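## Task

Take the yellow sponge off the desk and set it on top of the low shelf beneath the REPAIRS sign. Do not move that shelf, every low shelf must finish standing upright, and the robot must not topple or be left leaning.

## Robot and tools

ROBOT. A wheeled cart with a pan/tilt head and two identical arms, left_arm and right_arm. The cart's footprint is 0.53 m wide and spans x = -0.35 to 0.07 m in the base frame; above the 0.13 m wheels it is 0.46 m wide with its front at x = 0.01. Each arm's vertical pan axis sits at x = -0.060, y = +0.155 (left) or -0.155 (right). The shoulder is 0.03 m outward from that axis and 0.89 m up; links are upper arm 0.116, forearm 0.135, hand 0.162 m. A fixed jaw tip reaches roughly 0.44 m from its pan axis and no lower than about 0.54 m above the floor. Cameras: head_camera, left_wrist_camera, right_wrist_camera.

FRAMES. Base frame: metres, origin on the floor between the drive wheels, x forward, y left, z up; left_hand and right_hand are the fixed-jaw tips in this frame, and a held object sits toward the swinging jaw. Hand axes: z along the fingers, y from swinging to fixed jaw. Odometry frame is where the base frame was at scene start; base_odometry counts wheel rotation only (slip looks like travel, bumps that rotate the cart go unseen), heading in rad, left positive, -3.142 to 3.142. Hand positions can be off by a few cm per arm.

move. One action per call, made of base, joints, or both, plus optional speeds; cameras and blocking are extras. base is a single object of velocities, not a destination: x_m_s (m/s, forward positive, magnitude 0.005 to 0.291 or 0), turn_rad_s (rad/s, left positive, 0.02 to 1.175 or 0), for_s (0.1 to 7.5 s). Omitted velocities are 0. The cart cannot strafe. Travel is about velocity times for_s measured from where it stands, with 0.5 m/s2 and 2 rad/s2 ramps; if |x|/0.291 + |turn|/1.175 exceeds 1 both are scaled down. Very small or near-maximum commands may undershoot, so check odometry. joints is one flat object keyed by joint name, covering head and both arms, each value an absolute target angle in rad: head_pan_rad -3.2 to 3.2 (0 ahead, + left), head_tilt_rad -0.76 to 1.45 (0 level, + down); per arm shoulder_pan -2.006 to 2.149, shoulder_lift -1.836 to 1.772, elbow_flex -1.773 to 1.58, wrist_flex -1.799 to 1.772, wrist_roll -2.816 to 2.978, gripper -0.03 to 1.944. speeds is an object by the same names (no grippers) giving top speeds in rad/s, 0.08 to 4.71, for this action only; defaults head 1.5, pan 1.4, lift/elbow 2, wrist_flex 1.6, roll 1.3. cameras: list of names or ["all"]; [] for none. blocking true (default) returns when everything rests; false returns within ~0.5 s and later moves override only the joints they name, while a move without base brakes a running base velocity. Unknown keys make a call invalid; out-of-range values get it refused, and then later robot calls in that reply are skipped. No action runs beyond 15 s; a joint motion is cut after 14 s (time_out).

JOINT GEOMETRY. Pan: at 0 each arm points sideways outward; positive turns clockwise from above; straight ahead is +1.571 (left) and -1.571 (right). Bend: lift, elbow and wrist at 0 put the upper arm nearly vertical (0.24 rad outward) with forearm and fingers level; positive bends downward; the three summed give finger pitch below level, 1.571 meaning pointing down. Roll: -1.522 closes the jaws across the arm's vertical plane, fixed jaw on the left looking outward; 1.619 puts it on the right; 0.049 closes within that plane. Keep the fixed jaw on the left over furniture, since the hand body then sticks up ~0.08 m instead of down. Gripper opening: tips meet near 0, ~0.075 m at 1, ~0.106 m at 1.944.

OTHER TOOLS. wait: seconds 0 to 10, plus cameras; returns early once earlier non-blocking moves settle. stop: brakes all running motions; braked ones say "stopped" and may keep pressing. zoom_image: camera plus region [x0, y0, x1, y1] in pixels from the top-left, at most 504 by 504, on the newest image. finished_scene: scene = the current scene's number; ends it for good, and the result normally reports success and the next task. Call nothing after it in the same reply when ending scene 1.

RESULTS. State, odometry, joint_positions, left_hand/right_hand, statuses, motor temperatures (per arm, joints in listed order then gripper) and a pictures line giving image order. Statuses: done; moving; off_target (rest away from target: load sag, obstruction, or a trip); stopped; time_out (holds where it halted); not_followed (a self-collision check refused arm targets; grippers still act). Base "done" only means the velocity was sent; "(sent for a of b s)" tells how long. on_its_own lists uncommanded behaviour. MOTOR HOT appears at 55 °C; at 70 °C a motor cuts out (JOINT FAULT or HAND FAULT, status limit_stop_at_motor_heat).

HANDLING. A gripper squeezing an object firmly reads off_target; done means empty or light. Closing from wide open grips hardest; use -0.03 for thin items. Loaded joints sag downward: compensate upward next time. A joint stuck over ~0.3 rad from target (jaws ~0.09) for ~2 s trips, dropping to a third of torque; reset by waiting for the reading to settle, then commanding 0.2 rad away from the failed target. To stop a blocked joint pushing, command its current reading. Limits: ~0.4 kg per hand at full reach, ~0.7 kg close in. Speeds near 3 rad/s can fling a held item. The simulation keeps running while you deliberate.

TRAVEL AND SAFETY. Start pose: arms folded beside the cart, jaws shut, 0.65 m wide. Stowed: pan -1.75 (left) / 1.75 (right), lift 0.05, elbow 1.35, wrist_flex -1.55, roll -1.52; stow wrists first, then the other three; unstow in reverse order. Spinning in place needs a clear 0.44 m radius. Avoid turning or reversing right next to furniture, pulling on things ahead, arms striking or pressing each other, hard impacts, dropping or releasing moving objects, and tipping or lifting wheels. Loose objects may occasionally get nudged.

Each tool is called after "Request:" as name(argument=value, ...), one argument or row to a line, values as JSON.

## Session

Request:
move(
  joints={"head_pan_rad":0,"head_tilt_rad":0.35},
  cameras=["head_camera","left_wrist_camera","right_wrist_camera"],
)

Request:
move(
  joints={"head_pan_rad":-0.9,"head_tilt_rad":0.2},
  cameras=["head_camera"],
)

Request:
move(
  joints={"head_pan_rad":-1.8,"head_tilt_rad":0.2},
  cameras=["head_camera"],
)

Request:
move(
  joints={"head_pan_rad":-2.7,"head_tilt_rad":0.2},
  cameras=["head_camera"],
)

Request:
move(
  joints={"head_pan_rad":2.7,"head_tilt_rad":0.2},
  speeds={"head_pan_rad":4},
  cameras=["head_camera"],
)

Request:
move(
  joints={"head_pan_rad":1.8,"head_tilt_rad":0.2},
  cameras=["head_camera"],
)

Request:
move(
  joints={"head_pan_rad":0.9,"head_tilt_rad":0.2},
  cameras=["head_camera"],
)

Scene clock: 1.03 s.
Motor temperatures (°C): left_arm=[32 33 32 32 33 29] | right_arm=[30 29 27 27 31 27]
move: done
base_odometry: x=+0.000 y=+0.000 heading=+0.000
base_status: not commanded
joint_positions: head_pan_rad=+0.000 head_tilt_rad=+0.342 left_arm_shoulder_pan_rad=+0.000 left_arm_shoulder_lift_rad=-1.704 left_arm_elbow_flex_rad=+1.478 left_arm_wrist_flex_rad=+0.984 left_arm_wrist_roll_rad=-0.001 left_arm_gripper_rad=+0.000 right_arm_shoulder_pan_rad=+0.001 right_arm_shoulder_lift_rad=-1.670 right_arm_elbow_flex_rad=+1.496 right_arm_wrist_flex_rad=+1.032 right_arm_wrist_roll_rad=+0.000 right_arm_gripper_rad=+0.000
joint_status: all done
left_hand: x=-0.0600 y=+0.3116 z=+0.8261 quat_wxyz=(+0.395, -0.918, +0.023, +0.010) (m; base frame)
right_hand: x=-0.0602 y=-0.3015 z=+0.8125 quat_wxyz=(+0.008, +0.023, +0.937, -0.348) (m; base frame)
pictures: head_camera, left_wrist_camera, right_wrist_camera
Images, in order (width x height): head_camera 644x476, left_wrist_camera 644x476, right_wrist_camera 644x476.

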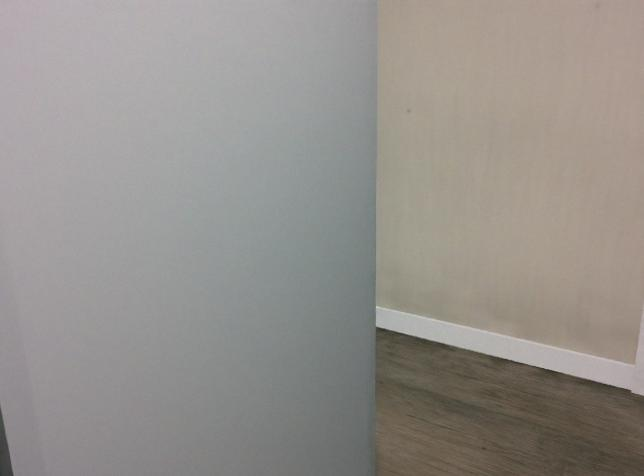

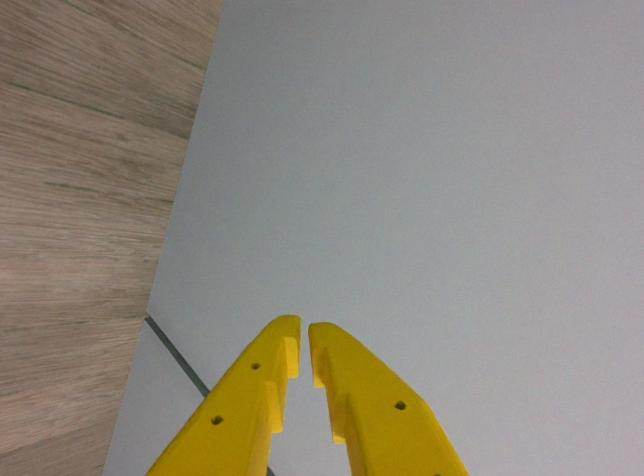

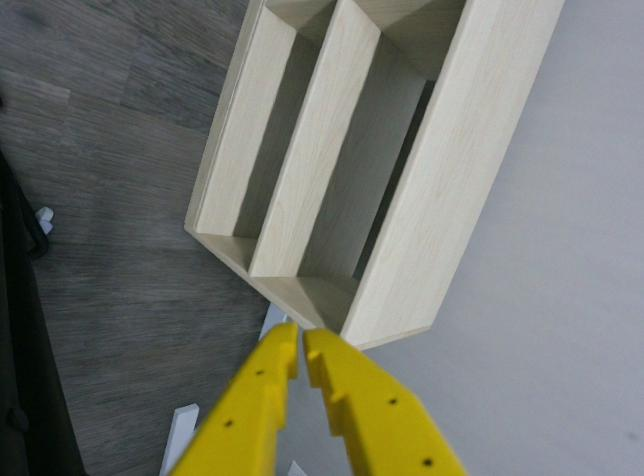

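Scene clock: 2.43 s.
move: done
base_odometry: x=+0.000 y=+0.000 heading=+0.000
base_status: not commanded
joint_positions: head_pan_rad=-0.891 head_tilt_rad=+0.212 left_arm_shoulder_pan_rad=+0.000 left_arm_shoulder_lift_rad=-1.704 left_arm_elbow_flex_rad=+1.478 left_arm_wrist_flex_rad=+0.984 left_arm_wrist_roll_rad=-0.001 left_arm_gripper_rad=+0.000 right_arm_shoulder_pan_rad=+0.001 right_arm_shoulder_lift_rad=-1.670 right_arm_elbow_flex_rad=+1.496 right_arm_wrist_flex_rad=+1.032 right_arm_wrist_roll_rad=+0.000 right_arm_gripper_rad=+0.000
joint_status: all done
left_hand: x=-0.0600 y=+0.3116 z=+0.8261 quat_wxyz=(+0.395, -0.918, +0.023, +0.010) (m; base frame)
right_hand: x=-0.0602 y=-0.3015 z=+0.8125 quat_wxyz=(+0.008, +0.023, +0.937, -0.348) (m; base frame)
pictures: head_camera
Images, in order (width x height): head_camera 644x476.

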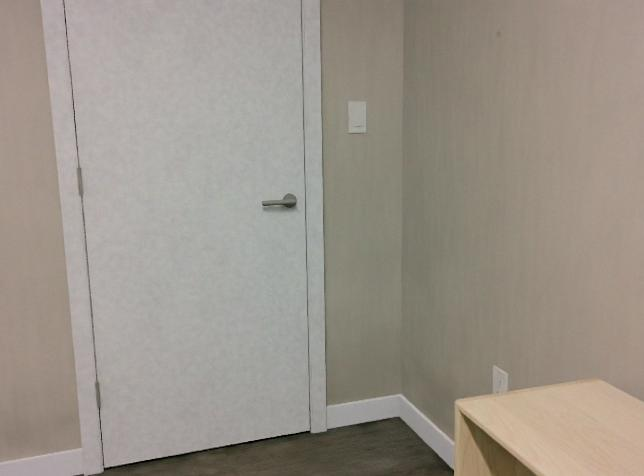

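Scene clock: 3.83 s.
move: done
base_odometry: x=+0.000 y=+0.000 heading=+0.000
base_status: not commanded
joint_positions: head_pan_rad=-1.790 head_tilt_rad=+0.212 left_arm_shoulder_pan_rad=+0.000 left_arm_shoulder_lift_rad=-1.704 left_arm_elbow_flex_rad=+1.478 left_arm_wrist_flex_rad=+0.984 left_arm_wrist_roll_rad=-0.001 left_arm_gripper_rad=+0.000 right_arm_shoulder_pan_rad=+0.001 right_arm_shoulder_lift_rad=-1.670 right_arm_elbow_flex_rad=+1.496 right_arm_wrist_flex_rad=+1.032 right_arm_wrist_roll_rad=+0.000 right_arm_gripper_rad=+0.000
joint_status: all done
left_hand: x=-0.0600 y=+0.3116 z=+0.8261 quat_wxyz=(+0.395, -0.918, +0.023, +0.010) (m; base frame)
right_hand: x=-0.0602 y=-0.3015 z=+0.8125 quat_wxyz=(+0.008, +0.023, +0.937, -0.348) (m; base frame)
pictures: head_camera
Images, in order (width x height): head_camera 644x476.

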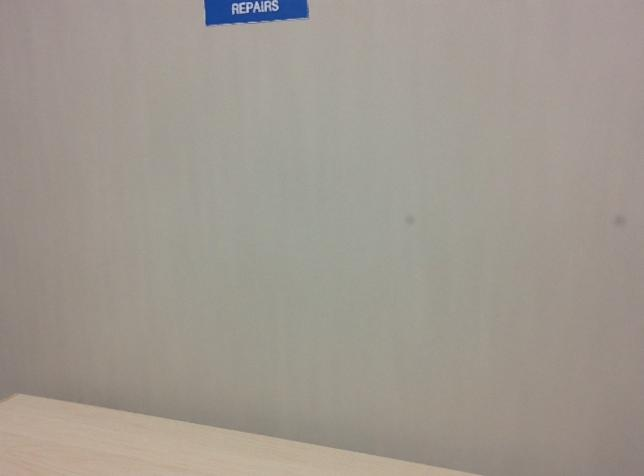

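Scene clock: 5.23 s.
move: done
base_odometry: x=+0.000 y=+0.000 heading=+0.000
base_status: not commanded
joint_positions: head_pan_rad=-2.691 head_tilt_rad=+0.212 left_arm_shoulder_pan_rad=+0.000 left_arm_shoulder_lift_rad=-1.704 left_arm_elbow_flex_rad=+1.478 left_arm_wrist_flex_rad=+0.984 left_arm_wrist_roll_rad=-0.001 left_arm_gripper_rad=+0.000 right_arm_shoulder_pan_rad=+0.001 right_arm_shoulder_lift_rad=-1.670 right_arm_elbow_flex_rad=+1.496 right_arm_wrist_flex_rad=+1.032 right_arm_wrist_roll_rad=+0.000 right_arm_gripper_rad=+0.000
joint_status: all done
left_hand: x=-0.0600 y=+0.3116 z=+0.8261 quat_wxyz=(+0.395, -0.918, +0.023, +0.010) (m; base frame)
right_hand: x=-0.0602 y=-0.3015 z=+0.8125 quat_wxyz=(+0.008, +0.023, +0.937, -0.348) (m; base frame)
pictures: head_camera
Images, in order (width x height): head_camera 644x476.

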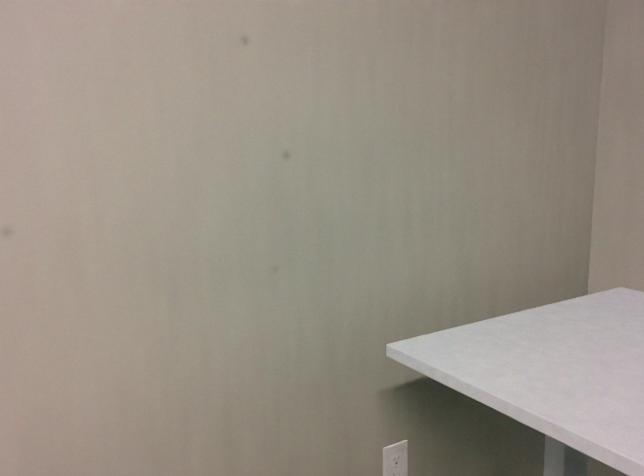

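Scene clock: 7.30 s.
move: done
base_odometry: x=+0.000 y=+0.000 heading=+0.000
base_status: not commanded
joint_positions: head_pan_rad=+2.689 head_tilt_rad=+0.212 left_arm_shoulder_pan_rad=+0.000 left_arm_shoulder_lift_rad=-1.704 left_arm_elbow_flex_rad=+1.478 left_arm_wrist_flex_rad=+0.984 left_arm_wrist_roll_rad=-0.001 left_arm_gripper_rad=+0.000 right_arm_shoulder_pan_rad=+0.001 right_arm_shoulder_lift_rad=-1.670 right_arm_elbow_flex_rad=+1.496 right_arm_wrist_flex_rad=+1.032 right_arm_wrist_roll_rad=+0.000 right_arm_gripper_rad=+0.000
joint_status: all done
left_hand: x=-0.0600 y=+0.3116 z=+0.8261 quat_wxyz=(+0.395, -0.918, +0.023, +0.010) (m; base frame)
right_hand: x=-0.0602 y=-0.3015 z=+0.8125 quat_wxyz=(+0.008, +0.023, +0.937, -0.348) (m; base frame)
pictures: head_camera
Images, in order (width x height): head_camera 644x476.

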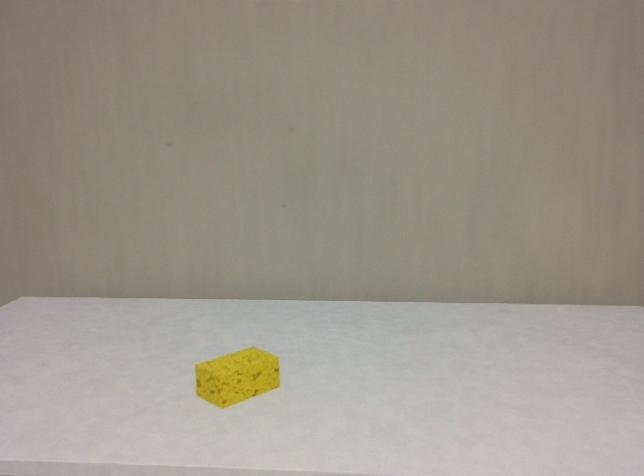

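Scene clock: 8.70 s.
move: done
base_odometry: x=+0.000 y=+0.000 heading=+0.000
base_status: not commanded
joint_positions: head_pan_rad=+1.809 head_tilt_rad=+0.212 left_arm_shoulder_pan_rad=+0.000 left_arm_shoulder_lift_rad=-1.704 left_arm_elbow_flex_rad=+1.478 left_arm_wrist_flex_rad=+0.984 left_arm_wrist_roll_rad=-0.001 left_arm_gripper_rad=+0.000 right_arm_shoulder_pan_rad=+0.001 right_arm_shoulder_lift_rad=-1.670 right_arm_elbow_flex_rad=+1.496 right_arm_wrist_flex_rad=+1.032 right_arm_wrist_roll_rad=+0.000 right_arm_gripper_rad=+0.000
joint_status: all done
left_hand: x=-0.0600 y=+0.3116 z=+0.8261 quat_wxyz=(+0.395, -0.918, +0.023, +0.010) (m; base frame)
right_hand: x=-0.0602 y=-0.3015 z=+0.8125 quat_wxyz=(+0.008, +0.023, +0.937, -0.348) (m; base frame)
pictures: head_camera
Images, in order (width x height): head_camera 644x476.

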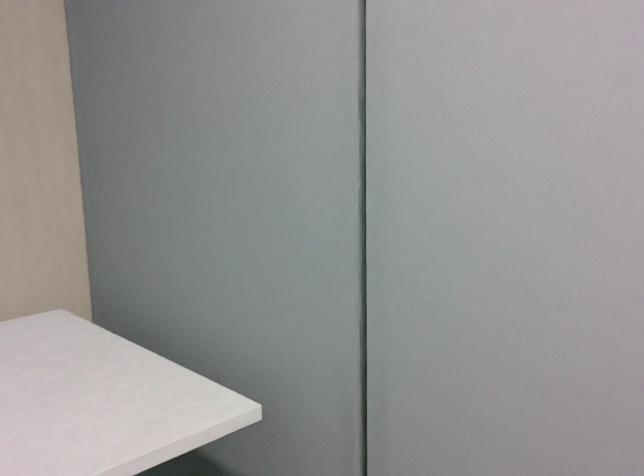

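Scene clock: 10.10 s.
move: done
base_odometry: x=+0.000 y=+0.000 heading=+0.000
base_status: not commanded
joint_positions: head_pan_rad=+0.910 head_tilt_rad=+0.212 left_arm_shoulder_pan_rad=+0.000 left_arm_shoulder_lift_rad=-1.704 left_arm_elbow_flex_rad=+1.478 left_arm_wrist_flex_rad=+0.984 left_arm_wrist_roll_rad=-0.001 left_arm_gripper_rad=+0.000 right_arm_shoulder_pan_rad=+0.001 right_arm_shoulder_lift_rad=-1.670 right_arm_elbow_flex_rad=+1.496 right_arm_wrist_flex_rad=+1.032 right_arm_wrist_roll_rad=+0.000 right_arm_gripper_rad=+0.000
joint_status: all done
left_hand: x=-0.0600 y=+0.3116 z=+0.8261 quat_wxyz=(+0.395, -0.918, +0.023, +0.010) (m; base frame)
right_hand: x=-0.0602 y=-0.3015 z=+0.8125 quat_wxyz=(+0.008, +0.023, +0.937, -0.348) (m; base frame)
pictures: head_camera
Images, in order (width x height): head_camera 644x476.

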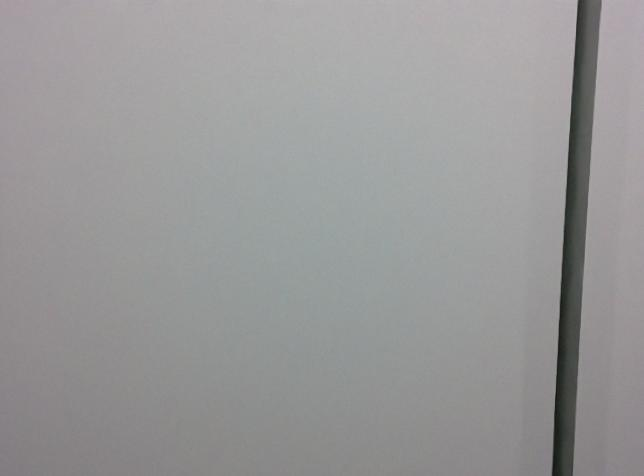

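Request:
move(
  joints={"head_pan_rad":1.07,"head_tilt_rad":0.9},
  cameras=["head_camera"],
)

Request:
move(
  joints={"head_pan_rad":-2.0,"head_tilt_rad":0.7},
  speeds={"head_pan_rad":4},
  cameras=["head_camera"],
)

Scene clock: 30.10 s.
move: done
base_odometry: x=+0.000 y=+0.000 heading=+0.000
base_status: not commanded
joint_positions: head_pan_rad=+1.060 head_tilt_rad=+0.894 left_arm_shoulder_pan_rad=+0.000 left_arm_shoulder_lift_rad=-1.704 left_arm_elbow_flex_rad=+1.478 left_arm_wrist_flex_rad=+0.984 left_arm_wrist_roll_rad=-0.001 left_arm_gripper_rad=+0.000 right_arm_shoulder_pan_rad=+0.001 right_arm_shoulder_lift_rad=-1.670 right_arm_elbow_flex_rad=+1.496 right_arm_wrist_flex_rad=+1.032 right_arm_wrist_roll_rad=+0.000 right_arm_gripper_rad=+0.000
joint_status: all done
left_hand: x=-0.0600 y=+0.3116 z=+0.8261 quat_wxyz=(+0.395, -0.918, +0.023, +0.010) (m; base frame)
right_hand: x=-0.0602 y=-0.3015 z=+0.8125 quat_wxyz=(+0.008, +0.023, +0.937, -0.348) (m; base frame)
pictures: head_camera
Images, in order (width x height): head_camera 644x476.

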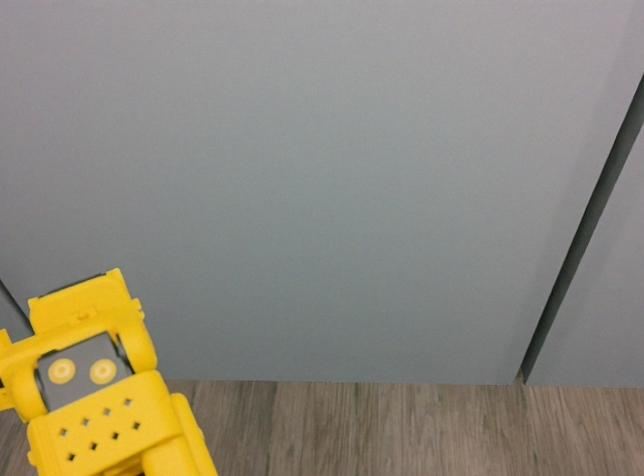

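Scene clock: 31.57 s.
move: done
base_odometry: x=+0.000 y=+0.000 heading=+0.000
base_status: not commanded
joint_positions: head_pan_rad=-1.991 head_tilt_rad=+0.713 left_arm_shoulder_pan_rad=+0.000 left_arm_shoulder_lift_rad=-1.704 left_arm_elbow_flex_rad=+1.478 left_arm_wrist_flex_rad=+0.984 left_arm_wrist_roll_rad=-0.001 left_arm_gripper_rad=+0.000 right_arm_shoulder_pan_rad=+0.001 right_arm_shoulder_lift_rad=-1.670 right_arm_elbow_flex_rad=+1.496 right_arm_wrist_flex_rad=+1.032 right_arm_wrist_roll_rad=+0.000 right_arm_gripper_rad=+0.000
joint_status: all done
left_hand: x=-0.0600 y=+0.3116 z=+0.8261 quat_wxyz=(+0.395, -0.918, +0.023, +0.010) (m; base frame)
right_hand: x=-0.0602 y=-0.3015 z=+0.8125 quat_wxyz=(+0.008, +0.023, +0.937, -0.348) (m; base frame)
pictures: head_camera
Images, in order (width x height): head_camera 644x476.

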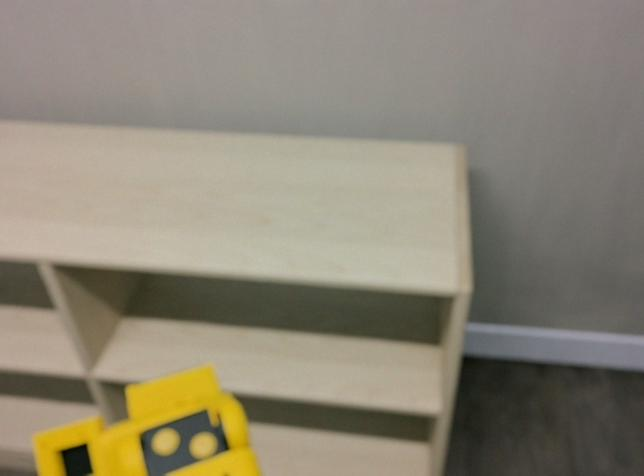

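Request:
move(
  base={"turn_rad_s":0.7,"for_s":3.76},
  joints={"head_pan_rad":0.0,"head_tilt_rad":0.6},
)

Request:
move(
  joints={"left_arm_shoulder_lift_rad":-0.771,"left_arm_elbow_flex_rad":0.9,"left_arm_wrist_flex_rad":0.5},
)

Request:
move(
  joints={"left_arm_shoulder_pan_rad":1.571,"left_arm_wrist_roll_rad":-2.1,"left_arm_gripper_rad":1.2},
  cameras=["head_camera","left_wrist_camera"],
)

Scene clock: 82.67 s.
move: done
base_odometry: x=-0.001 y=+0.000 heading=+2.636
base_status: done (sent for 3.77 of 3.77 s)
joint_positions: head_pan_rad=-0.011 head_tilt_rad=+0.613 left_arm_shoulder_pan_rad=-0.006 left_arm_shoulder_lift_rad=-1.704 left_arm_elbow_flex_rad=+1.478 left_arm_wrist_flex_rad=+0.984 left_arm_wrist_roll_rad=-0.001 left_arm_gripper_rad=+0.000 right_arm_shoulder_pan_rad=-0.004 right_arm_shoulder_lift_rad=-1.670 right_arm_elbow_flex_rad=+1.496 right_arm_wrist_flex_rad=+1.032 right_arm_wrist_roll_rad=+0.000 right_arm_gripper_rad=+0.000
joint_status: all done
left_hand: x=-0.0609 y=+0.3116 z=+0.8261 quat_wxyz=(+0.395, -0.918, +0.020, +0.011) (m; base frame)
right_hand: x=-0.0595 y=-0.3015 z=+0.8125 quat_wxyz=(+0.009, +0.021, +0.937, -0.348) (m; base frame)
pictures: none

Scene clock: 84.07 s.
move: done
base_odometry: x=-0.001 y=+0.000 heading=+2.636
base_status: not commanded
joint_positions: head_pan_rad=-0.011 head_tilt_rad=+0.613 left_arm_shoulder_pan_rad=-0.006 left_arm_shoulder_lift_rad=-0.774 left_arm_elbow_flex_rad=+0.938 left_arm_wrist_flex_rad=+0.514 left_arm_wrist_roll_rad=-0.001 left_arm_gripper_rad=+0.000 right_arm_shoulder_pan_rad=-0.004 right_arm_shoulder_lift_rad=-1.670 right_arm_elbow_flex_rad=+1.496 right_arm_wrist_flex_rad=+1.032 right_arm_wrist_roll_rad=+0.000 right_arm_gripper_rad=+0.000
joint_status: all done
left_hand: x=-0.0613 y=+0.3807 z=+0.8704 quat_wxyz=(+0.432, -0.902, +0.020, +0.012) (m; base frame)
right_hand: x=-0.0595 y=-0.3015 z=+0.8125 quat_wxyz=(+0.009, +0.021, +0.937, -0.348) (m; base frame)
pictures: none

Scene clock: 86.47 s.
move: done
base_odometry: x=-0.001 y=+0.000 heading=+2.636
base_status: not commanded
joint_positions: head_pan_rad=-0.011 head_tilt_rad=+0.613 left_arm_shoulder_pan_rad=+1.565 left_arm_shoulder_lift_rad=-0.773 left_arm_elbow_flex_rad=+0.938 left_arm_wrist_flex_rad=+0.514 left_arm_wrist_roll_rad=-2.096 left_arm_gripper_rad=+1.192 right_arm_shoulder_pan_rad=-0.004 right_arm_shoulder_lift_rad=-1.670 right_arm_elbow_flex_rad=+1.496 right_arm_wrist_flex_rad=+1.032 right_arm_wrist_roll_rad=+0.000 right_arm_gripper_rad=+0.000
joint_status: all done
left_hand: x=+0.1732 y=+0.1630 z=+0.8794 quat_wxyz=(+0.413, +0.253, +0.866, +0.123) (m; base frame)
right_hand: x=-0.0595 y=-0.3015 z=+0.8125 quat_wxyz=(+0.009, +0.021, +0.937, -0.348) (m; base frame)
pictures: head_camera, left_wrist_camera
Images, in order (width x height): head_camera 644x476, left_wrist_camera 644x476.

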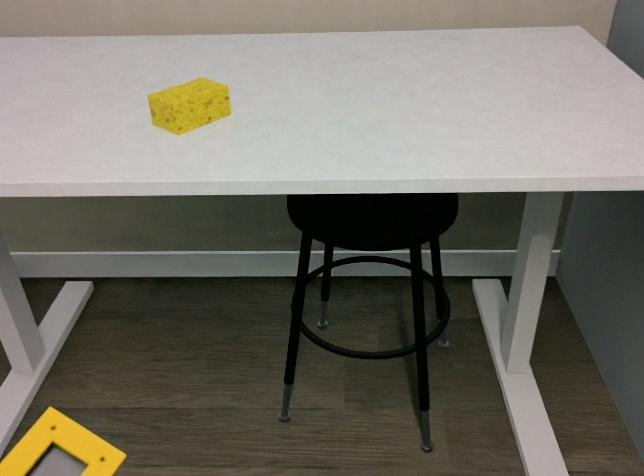

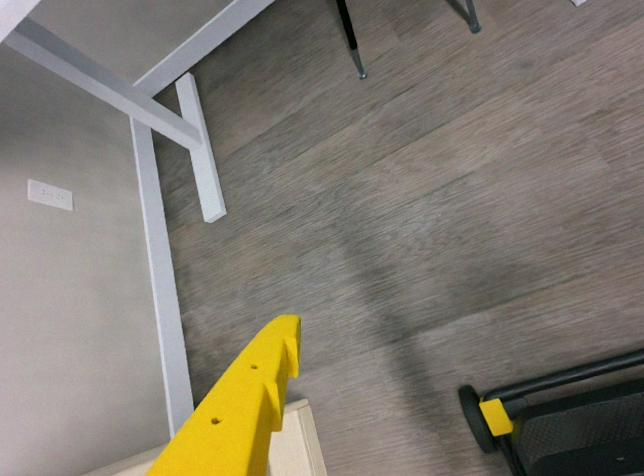

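Request:
move(
  joints={"left_arm_shoulder_lift_rad":-1.0,"left_arm_elbow_flex_rad":0.9,"left_arm_wrist_flex_rad":1.2,"head_pan_rad":0.4,"head_tilt_rad":0.7},
  base={"x_m_s":0.2,"for_s":2.5},
  cameras=["head_camera","left_wrist_camera"],
)

Scene clock: 102.67 s.
move: done
base_odometry: x=-0.439 y=+0.241 heading=+2.637
base_status: done (sent for 2.5 of 2.5 s)
joint_positions: head_pan_rad=+0.390 head_tilt_rad=+0.693 left_arm_shoulder_pan_rad=+1.565 left_arm_shoulder_lift_rad=-0.981 left_arm_elbow_flex_rad=+0.935 left_arm_wrist_flex_rad=+1.195 left_arm_wrist_roll_rad=-2.096 left_arm_gripper_rad=+1.192 right_arm_shoulder_pan_rad=+0.003 right_arm_shoulder_lift_rad=-1.670 right_arm_elbow_flex_rad=+1.496 right_arm_wrist_flex_rad=+1.032 right_arm_wrist_roll_rad=+0.000 right_arm_gripper_rad=+0.000
joint_status: all done
left_hand: x=+0.0963 y=+0.1625 z=+0.8465 quat_wxyz=(+0.201, +0.274, +0.939, +0.060) (m; base frame)
right_hand: x=-0.0604 y=-0.3015 z=+0.8125 quat_wxyz=(+0.008, +0.024, +0.937, -0.348) (m; base frame)
pictures: head_camera, left_wrist_camera
Images, in order (width x height): head_camera 644x476, left_wrist_camera 644x476.

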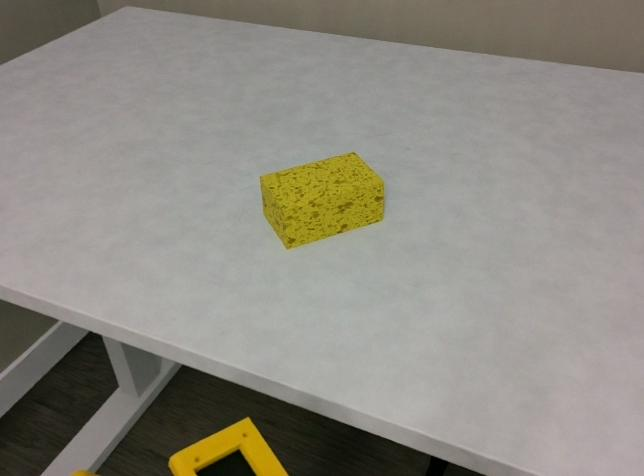

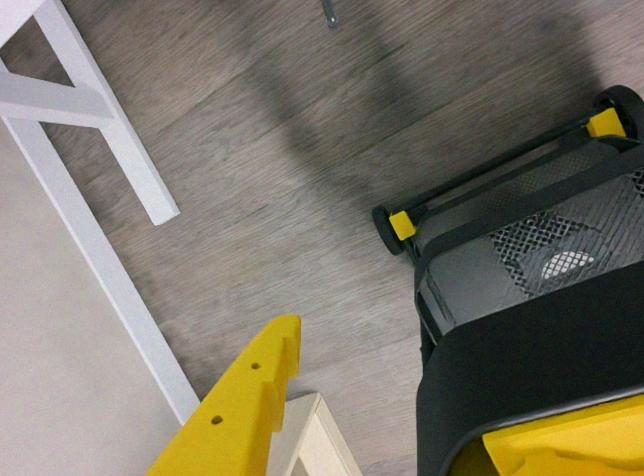

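Request:
move(
  base={"x_m_s":0.15,"for_s":1.87},
  joints={"head_pan_rad":0.4,"head_tilt_rad":0.9,"left_arm_gripper_rad":1.85},
  cameras=["head_camera","left_wrist_camera"],
)

Scene clock: 121.73 s.
move: done
base_odometry: x=-0.682 y=+0.375 heading=+2.636
base_status: done (sent for 1.87 of 1.87 s)
joint_positions: head_pan_rad=+0.390 head_tilt_rad=+0.895 left_arm_shoulder_pan_rad=+1.572 left_arm_shoulder_lift_rad=-0.983 left_arm_elbow_flex_rad=+0.932 left_arm_wrist_flex_rad=+1.197 left_arm_wrist_roll_rad=-2.101 left_arm_gripper_rad=+1.842 right_arm_shoulder_pan_rad=+0.000 right_arm_shoulder_lift_rad=-1.670 right_arm_elbow_flex_rad=+1.497 right_arm_wrist_flex_rad=+1.032 right_arm_wrist_roll_rad=+0.000 right_arm_gripper_rad=+0.000
joint_status: all done
left_hand: x=+0.0967 y=+0.1613 z=+0.8473 quat_wxyz=(+0.202, +0.280, +0.937, +0.060) (m; base frame)
right_hand: x=-0.0600 y=-0.3014 z=+0.8122 quat_wxyz=(+0.009, +0.023, +0.937, -0.348) (m; base frame)
pictures: head_camera, left_wrist_camera
Images, in order (width x height): head_camera 644x476, left_wrist_camera 644x476.

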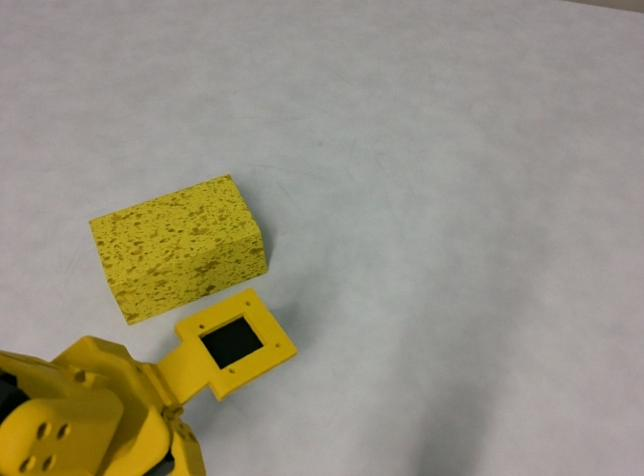

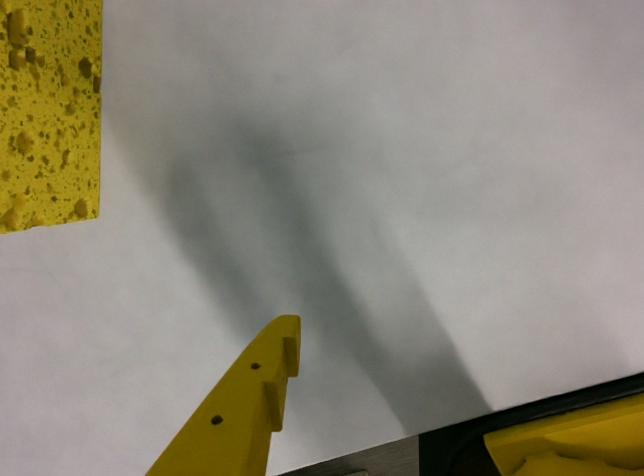

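Request:
move(
  joints={"left_arm_shoulder_lift_rad":0.55,"left_arm_elbow_flex_rad":-0.6,"left_arm_wrist_flex_rad":0.95,"left_arm_shoulder_pan_rad":1.28,"left_arm_wrist_roll_rad":-2.39,"left_arm_gripper_rad":1.9},
  speeds={"left_arm_elbow_flex_rad":2,"left_arm_shoulder_lift_rad":1.6},
  cameras=["head_camera","left_wrist_camera"],
)

Scene clock: 153.93 s.
move: done
base_odometry: x=-0.682 y=+0.375 heading=+2.636
base_status: not commanded
joint_positions: head_pan_rad=+0.390 head_tilt_rad=+0.895 left_arm_shoulder_pan_rad=+1.286 left_arm_shoulder_lift_rad=+0.562 left_arm_elbow_flex_rad=-0.564 left_arm_wrist_flex_rad=+0.959 left_arm_wrist_roll_rad=-2.388 left_arm_gripper_rad=+1.891 right_arm_shoulder_pan_rad=+0.000 right_arm_shoulder_lift_rad=-1.670 right_arm_elbow_flex_rad=+1.497 right_arm_wrist_flex_rad=+1.032 right_arm_wrist_roll_rad=+0.000 right_arm_gripper_rad=+0.000
joint_status: all done
left_hand: x=+0.2708 y=+0.2573 z=+0.8519 quat_wxyz=(+0.253, +0.273, +0.913, +0.164) (m; base frame)
right_hand: x=-0.0600 y=-0.3014 z=+0.8122 quat_wxyz=(+0.009, +0.023, +0.937, -0.348) (m; base frame)
pictures: head_camera, left_wrist_camera
Images, in order (width x height): head_camera 644x476, left_wrist_camera 644x476.

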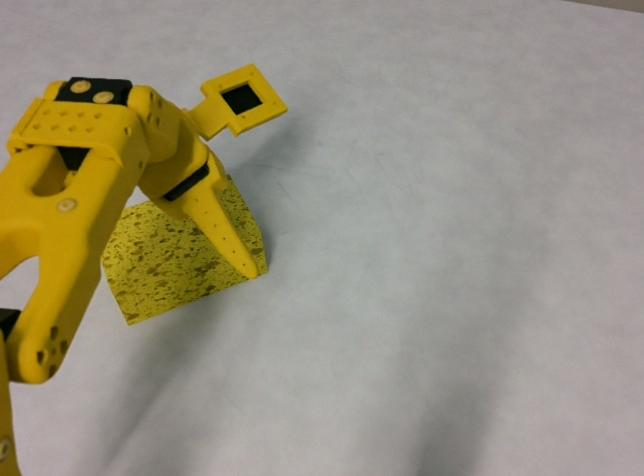

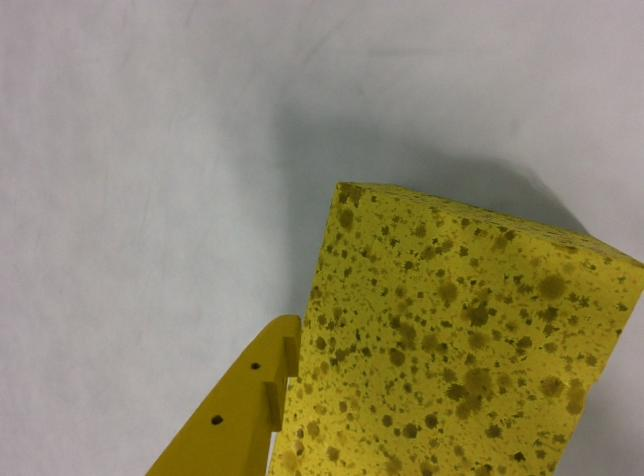

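Request:
move(
  joints={"left_arm_shoulder_pan_rad":1.23,"left_arm_wrist_roll_rad":-2.62,"left_arm_gripper_rad":1.94},
)

Request:
move(
  joints={"left_arm_shoulder_lift_rad":0.83,"left_arm_elbow_flex_rad":-0.67,"left_arm_wrist_flex_rad":0.76},
  speeds={"left_arm_shoulder_lift_rad":0.6,"left_arm_elbow_flex_rad":0.3,"left_arm_wrist_flex_rad":0.5},
  cameras=["head_camera","left_wrist_camera"],
)

Scene clock: 176.87 s.
move: done
base_odometry: x=-0.682 y=+0.375 heading=+2.636
base_status: not commanded
joint_positions: head_pan_rad=+0.390 head_tilt_rad=+0.895 left_arm_shoulder_pan_rad=+1.229 left_arm_shoulder_lift_rad=+0.562 left_arm_elbow_flex_rad=-0.564 left_arm_wrist_flex_rad=+0.959 left_arm_wrist_roll_rad=-2.616 left_arm_gripper_rad=+1.925 right_arm_shoulder_pan_rad=+0.000 right_arm_shoulder_lift_rad=-1.670 right_arm_elbow_flex_rad=+1.497 right_arm_wrist_flex_rad=+1.032 right_arm_wrist_roll_rad=+0.000 right_arm_gripper_rad=+0.000
joint_status: all done
left_hand: x=+0.2657 y=+0.2748 z=+0.8525 quat_wxyz=(+0.227, +0.350, +0.887, +0.199) (m; base frame)
right_hand: x=-0.0600 y=-0.3014 z=+0.8122 quat_wxyz=(+0.009, +0.023, +0.937, -0.348) (m; base frame)
pictures: none

Scene clock: 177.87 s.
move: done
base_odometry: x=-0.682 y=+0.375 heading=+2.636
base_status: not commanded
joint_positions: head_pan_rad=+0.390 head_tilt_rad=+0.895 left_arm_shoulder_pan_rad=+1.227 left_arm_shoulder_lift_rad=+0.843 left_arm_elbow_flex_rad=-0.636 left_arm_wrist_flex_rad=+0.770 left_arm_wrist_roll_rad=-2.624 left_arm_gripper_rad=+1.925 right_arm_shoulder_pan_rad=+0.000 right_arm_shoulder_lift_rad=-1.670 right_arm_elbow_flex_rad=+1.497 right_arm_wrist_flex_rad=+1.032 right_arm_wrist_roll_rad=+0.000 right_arm_gripper_rad=+0.000
joint_status: all done
left_hand: x=+0.2794 y=+0.2802 z=+0.7962 quat_wxyz=(+0.219, +0.354, +0.888, +0.193) (m; base frame)
right_hand: x=-0.0600 y=-0.3014 z=+0.8122 quat_wxyz=(+0.009, +0.023, +0.937, -0.348) (m; base frame)
pictures: head_camera, left_wrist_camera
Images, in order (width x height): head_camera 644x476, left_wrist_camera 644x476.

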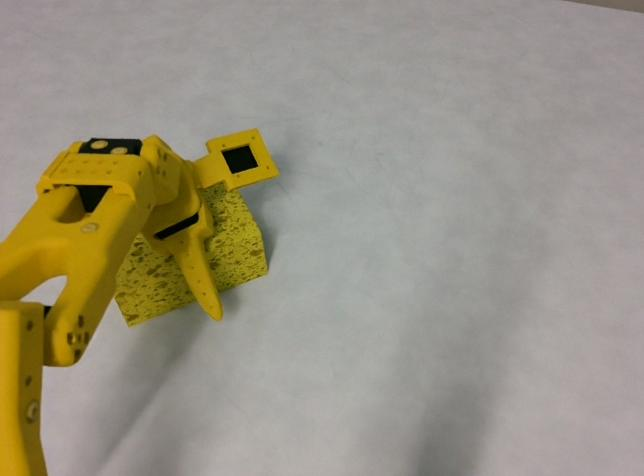

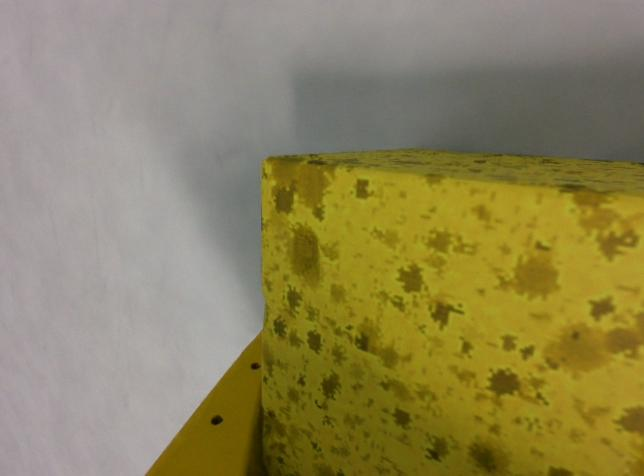

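Request:
move(
  joints={"left_arm_shoulder_pan_rad":1.16,"left_arm_wrist_roll_rad":-2.68},
  cameras=["head_camera","left_wrist_camera"],
)

Scene clock: 191.07 s.
move: done
base_odometry: x=-0.682 y=+0.375 heading=+2.636
base_status: not commanded
joint_positions: head_pan_rad=+0.390 head_tilt_rad=+0.895 left_arm_shoulder_pan_rad=+1.166 left_arm_shoulder_lift_rad=+0.844 left_arm_elbow_flex_rad=-0.636 left_arm_wrist_flex_rad=+0.770 left_arm_wrist_roll_rad=-2.678 left_arm_gripper_rad=+1.925 right_arm_shoulder_pan_rad=+0.000 right_arm_shoulder_lift_rad=-1.670 right_arm_elbow_flex_rad=+1.497 right_arm_wrist_flex_rad=+1.032 right_arm_wrist_roll_rad=+0.000 right_arm_gripper_rad=+0.000
joint_status: all done
left_hand: x=+0.2712 y=+0.3004 z=+0.7958 quat_wxyz=(+0.207, +0.351, +0.890, +0.205) (m; base frame)
right_hand: x=-0.0600 y=-0.3014 z=+0.8122 quat_wxyz=(+0.009, +0.023, +0.937, -0.348) (m; base frame)
pictures: head_camera, left_wrist_camera
Images, in order (width x height): head_camera 644x476, left_wrist_camera 644x476.

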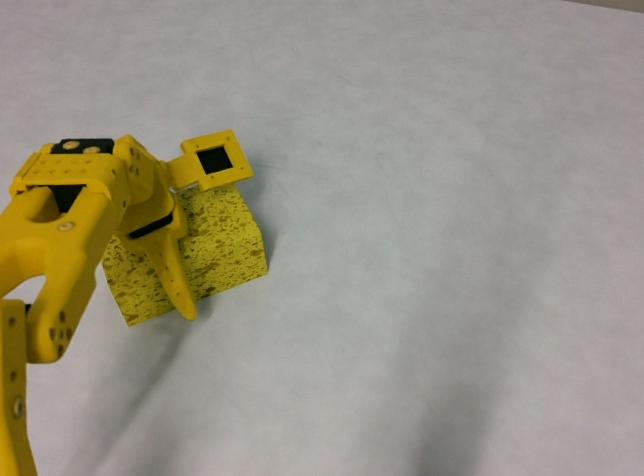

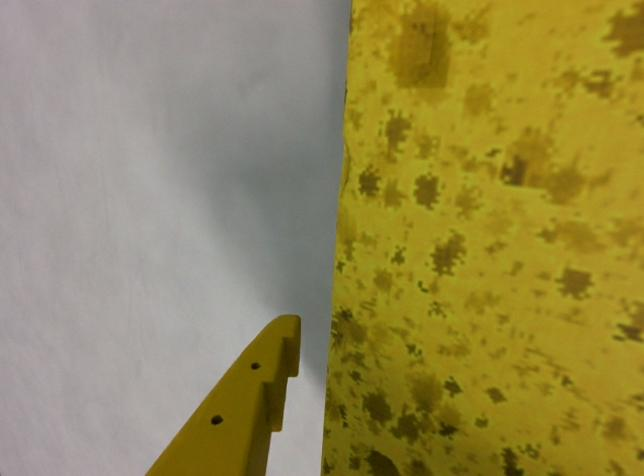

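Request:
move(
  joints={"left_arm_shoulder_lift_rad":0.91},
  speeds={"left_arm_shoulder_lift_rad":0.4},
)

Request:
move(
  joints={"left_arm_gripper_rad":0.8},
  cameras=["head_camera","left_wrist_camera"],
)

Scene clock: 197.03 s.
move: done
base_odometry: x=-0.682 y=+0.375 heading=+2.636
base_status: not commanded
joint_positions: head_pan_rad=+0.390 head_tilt_rad=+0.895 left_arm_shoulder_pan_rad=+1.166 left_arm_shoulder_lift_rad=+0.893 left_arm_elbow_flex_rad=-0.659 left_arm_wrist_flex_rad=+0.770 left_arm_wrist_roll_rad=-2.678 left_arm_gripper_rad=+1.925 right_arm_shoulder_pan_rad=+0.000 right_arm_shoulder_lift_rad=-1.670 right_arm_elbow_flex_rad=+1.497 right_arm_wrist_flex_rad=+1.032 right_arm_wrist_roll_rad=+0.000 right_arm_gripper_rad=+0.000
joint_status: all done
left_hand: x=+0.2698 y=+0.2998 z=+0.7848 quat_wxyz=(+0.199, +0.352, +0.893, +0.196) (m; base frame)
right_hand: x=-0.0600 y=-0.3014 z=+0.8122 quat_wxyz=(+0.009, +0.023, +0.937, -0.348) (m; base frame)
pictures: none

Scene clock: 198.13 s.
move: off_target
base_odometry: x=-0.682 y=+0.375 heading=+2.636
base_status: not commanded
joint_positions: head_pan_rad=+0.390 head_tilt_rad=+0.895 left_arm_shoulder_pan_rad=+1.166 left_arm_shoulder_lift_rad=+0.870 left_arm_elbow_flex_rad=-0.677 left_arm_wrist_flex_rad=+0.770 left_arm_wrist_roll_rad=-2.678 left_arm_gripper_rad=+1.140 right_arm_shoulder_pan_rad=+0.000 right_arm_shoulder_lift_rad=-1.670 right_arm_elbow_flex_rad=+1.497 right_arm_wrist_flex_rad=+1.032 right_arm_wrist_roll_rad=+0.000 right_arm_gripper_rad=+0.000
joint_status: left_arm_gripper_rad off_target (ended at +1.139, target +0.800)
left_hand: x=+0.2746 y=+0.3019 z=+0.7967 quat_wxyz=(+0.213, +0.350, +0.888, +0.210) (m; base frame)
right_hand: x=-0.0600 y=-0.3014 z=+0.8122 quat_wxyz=(+0.009, +0.023, +0.937, -0.348) (m; base frame)
pictures: head_camera, left_wrist_camera
Images, in order (width x height): head_camera 644x476, left_wrist_camera 644x476.

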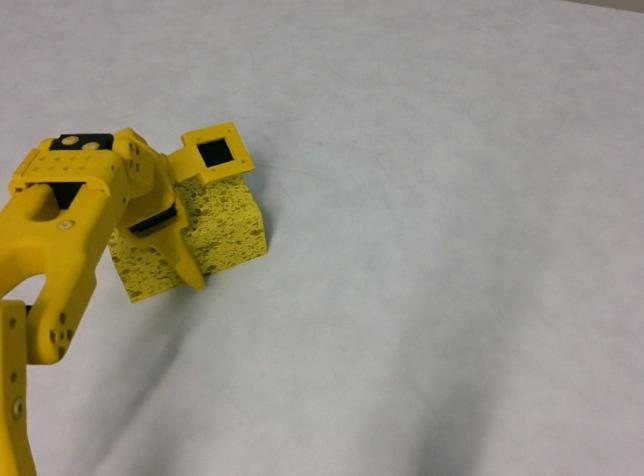

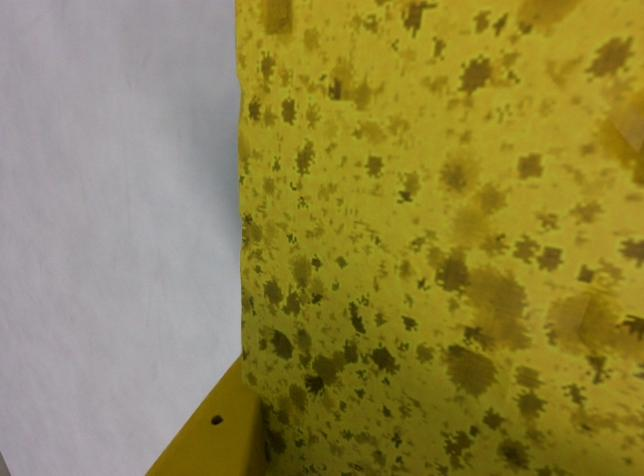

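Request:
move(
  joints={"left_arm_gripper_rad":1.03,"left_arm_shoulder_lift_rad":0.3},
  speeds={"left_arm_shoulder_lift_rad":0.6},
  cameras=["head_camera","left_wrist_camera"],
)

Scene clock: 206.87 s.
move: off_target
base_odometry: x=-0.682 y=+0.375 heading=+2.636
base_status: not commanded
joint_positions: head_pan_rad=+0.390 head_tilt_rad=+0.895 left_arm_shoulder_pan_rad=+1.164 left_arm_shoulder_lift_rad=+0.367 left_arm_elbow_flex_rad=-0.665 left_arm_wrist_flex_rad=+0.769 left_arm_wrist_roll_rad=-2.685 left_arm_gripper_rad=+1.193 right_arm_shoulder_pan_rad=+0.000 right_arm_shoulder_lift_rad=-1.670 right_arm_elbow_flex_rad=+1.497 right_arm_wrist_flex_rad=+1.032 right_arm_wrist_roll_rad=+0.000 right_arm_gripper_rad=+0.000
joint_status: left_arm_gripper_rad off_target (ended at +1.193, target +1.030); the others done
left_hand: x=+0.2792 y=+0.3044 z=+0.9672 quat_wxyz=(+0.370, +0.315, +0.792, +0.369) (m; base frame)
right_hand: x=-0.0600 y=-0.3014 z=+0.8122 quat_wxyz=(+0.009, +0.023, +0.937, -0.348) (m; base frame)
pictures: head_camera, left_wrist_camera
Images, in order (width x height): head_camera 644x476, left_wrist_camera 644x476.

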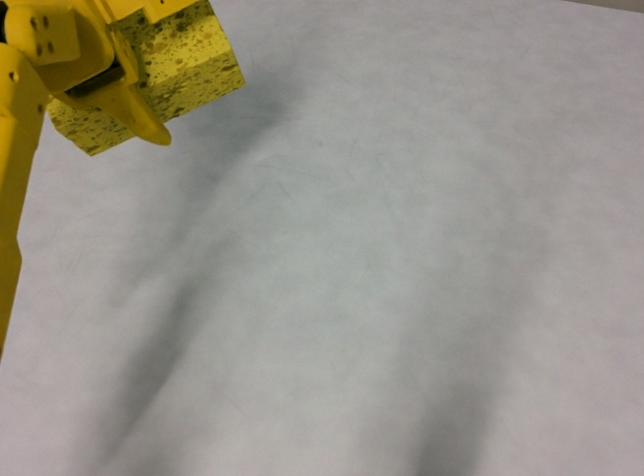

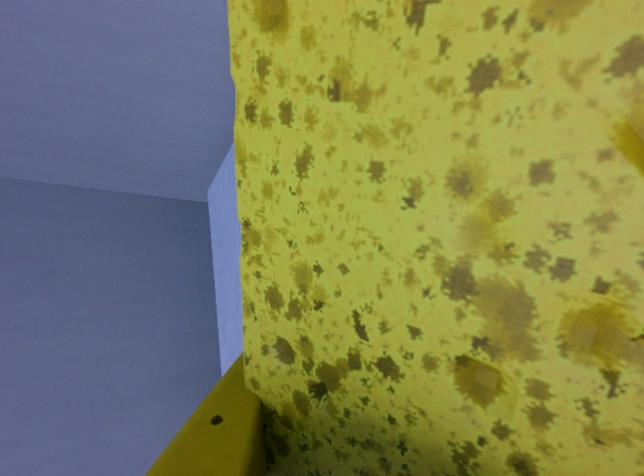

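Request:
move(
  joints={"left_arm_shoulder_lift_rad":-0.5,"left_arm_elbow_flex_rad":0.3,"left_arm_shoulder_pan_rad":1.45,"head_pan_rad":1.2,"head_tilt_rad":0.6},
  speeds={"left_arm_shoulder_lift_rad":0.8,"left_arm_elbow_flex_rad":0.9},
  base={"x_m_s":-0.2,"for_s":4.75},
  cameras=["head_camera","left_wrist_camera"],
)

Scene clock: 226.40 s.
move: done
base_odometry: x=+0.149 y=-0.086 heading=+2.635
base_status: done (sent for 4.77 of 4.77 s)
joint_positions: head_pan_rad=+1.189 head_tilt_rad=+0.613 left_arm_shoulder_pan_rad=+1.444 left_arm_shoulder_lift_rad=-0.461 left_arm_elbow_flex_rad=+0.304 left_arm_wrist_flex_rad=+0.769 left_arm_wrist_roll_rad=-2.685 left_arm_gripper_rad=+1.193 right_arm_shoulder_pan_rad=-0.002 right_arm_shoulder_lift_rad=-1.670 right_arm_elbow_flex_rad=+1.497 right_arm_wrist_flex_rad=+1.032 right_arm_wrist_roll_rad=+0.000 right_arm_gripper_rad=+0.000
joint_status: all done
left_hand: x=+0.2107 y=+0.1928 z=+0.9471 quat_wxyz=(+0.369, +0.439, +0.771, +0.277) (m; base frame)
right_hand: x=-0.0597 y=-0.3014 z=+0.8122 quat_wxyz=(+0.009, +0.022, +0.937, -0.348) (m; base frame)
pictures: head_camera, left_wrist_camera
Images, in order (width x height): head_camera 644x476, left_wrist_camera 644x476.

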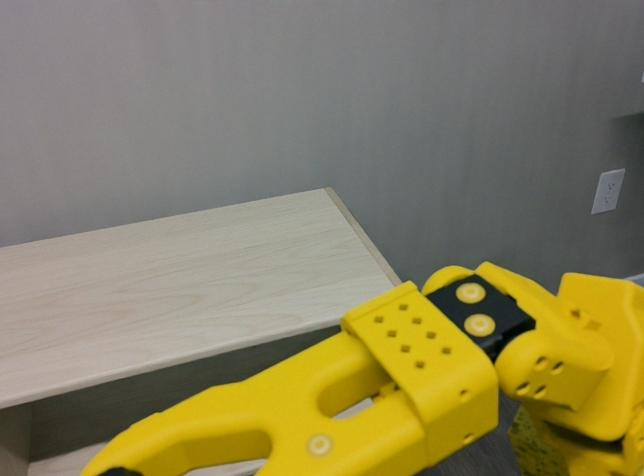

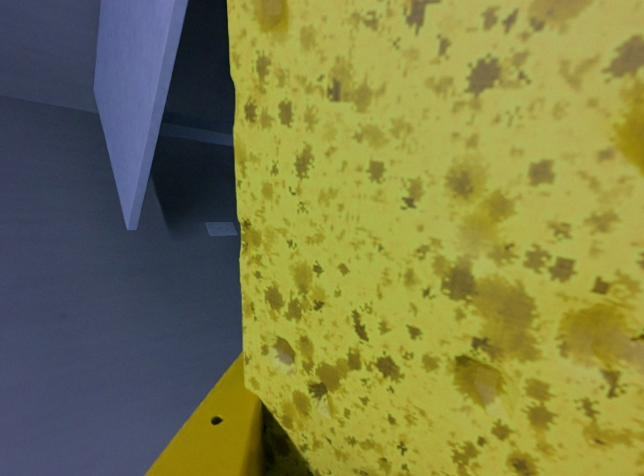

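Request:
move(
  joints={"head_pan_rad":0,"head_tilt_rad":0.6},
  base={"turn_rad_s":0.5,"for_s":3.04},
  cameras=["head_camera"],
)

Scene clock: 238.00 s.
move: done
base_odometry: x=+0.150 y=-0.087 heading=-2.130
base_status: done (sent for 3.03 of 3.03 s)
joint_positions: head_pan_rad=+0.009 head_tilt_rad=+0.613 left_arm_shoulder_pan_rad=+1.445 left_arm_shoulder_lift_rad=-0.461 left_arm_elbow_flex_rad=+0.304 left_arm_wrist_flex_rad=+0.769 left_arm_wrist_roll_rad=-2.685 left_arm_gripper_rad=+1.193 right_arm_shoulder_pan_rad=-0.002 right_arm_shoulder_lift_rad=-1.670 right_arm_elbow_flex_rad=+1.497 right_arm_wrist_flex_rad=+1.032 right_arm_wrist_roll_rad=+0.000 right_arm_gripper_rad=+0.000
joint_status: all done
left_hand: x=+0.2108 y=+0.1924 z=+0.9471 quat_wxyz=(+0.369, +0.440, +0.771, +0.277) (m; base frame)
right_hand: x=-0.0597 y=-0.3014 z=+0.8122 quat_wxyz=(+0.009, +0.022, +0.937, -0.348) (m; base frame)
pictures: head_camera
Images, in order (width x height): head_camera 644x476.

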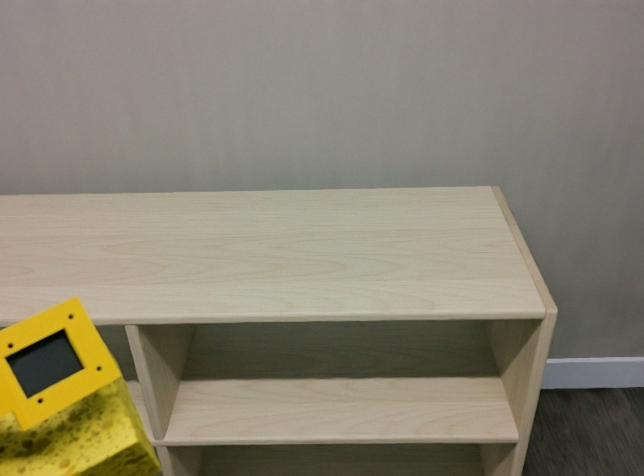

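Request:
move(
  base={"x_m_s":0.15,"for_s":1.2},
  cameras=["head_camera","left_wrist_camera"],
)

Scene clock: 247.77 s.
move: done
base_odometry: x=+0.054 y=-0.240 heading=-2.128
base_status: done (sent for 1.2 of 1.2 s)
joint_positions: head_pan_rad=+0.009 head_tilt_rad=+0.613 left_arm_shoulder_pan_rad=+1.444 left_arm_shoulder_lift_rad=-0.461 left_arm_elbow_flex_rad=+0.304 left_arm_wrist_flex_rad=+0.769 left_arm_wrist_roll_rad=-2.685 left_arm_gripper_rad=+1.193 right_arm_shoulder_pan_rad=+0.000 right_arm_shoulder_lift_rad=-1.670 right_arm_elbow_flex_rad=+1.497 right_arm_wrist_flex_rad=+1.032 right_arm_wrist_roll_rad=+0.000 right_arm_gripper_rad=+0.000
joint_status: not commanded
left_hand: x=+0.2107 y=+0.1928 z=+0.9471 quat_wxyz=(+0.369, +0.439, +0.771, +0.277) (m; base frame)
right_hand: x=-0.0600 y=-0.3014 z=+0.8122 quat_wxyz=(+0.009, +0.023, +0.937, -0.348) (m; base frame)
pictures: head_camera, left_wrist_camera
Images, in order (width x height): head_camera 644x476, left_wrist_camera 644x476.

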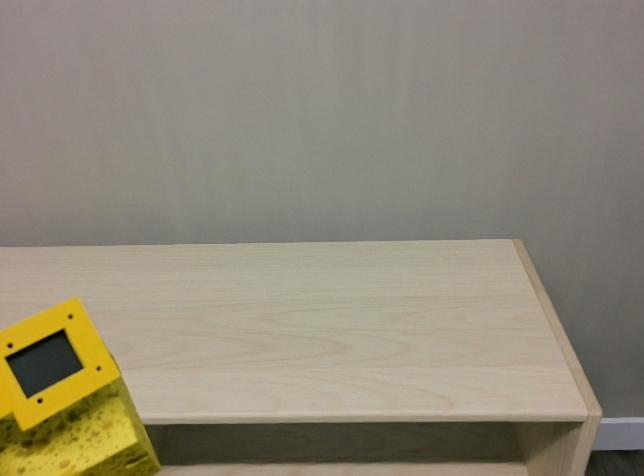

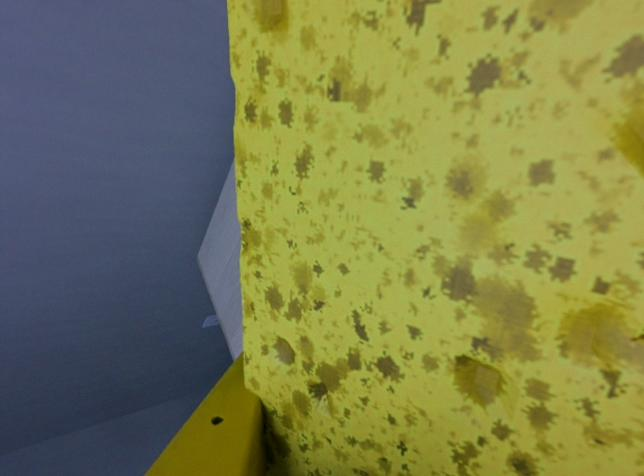

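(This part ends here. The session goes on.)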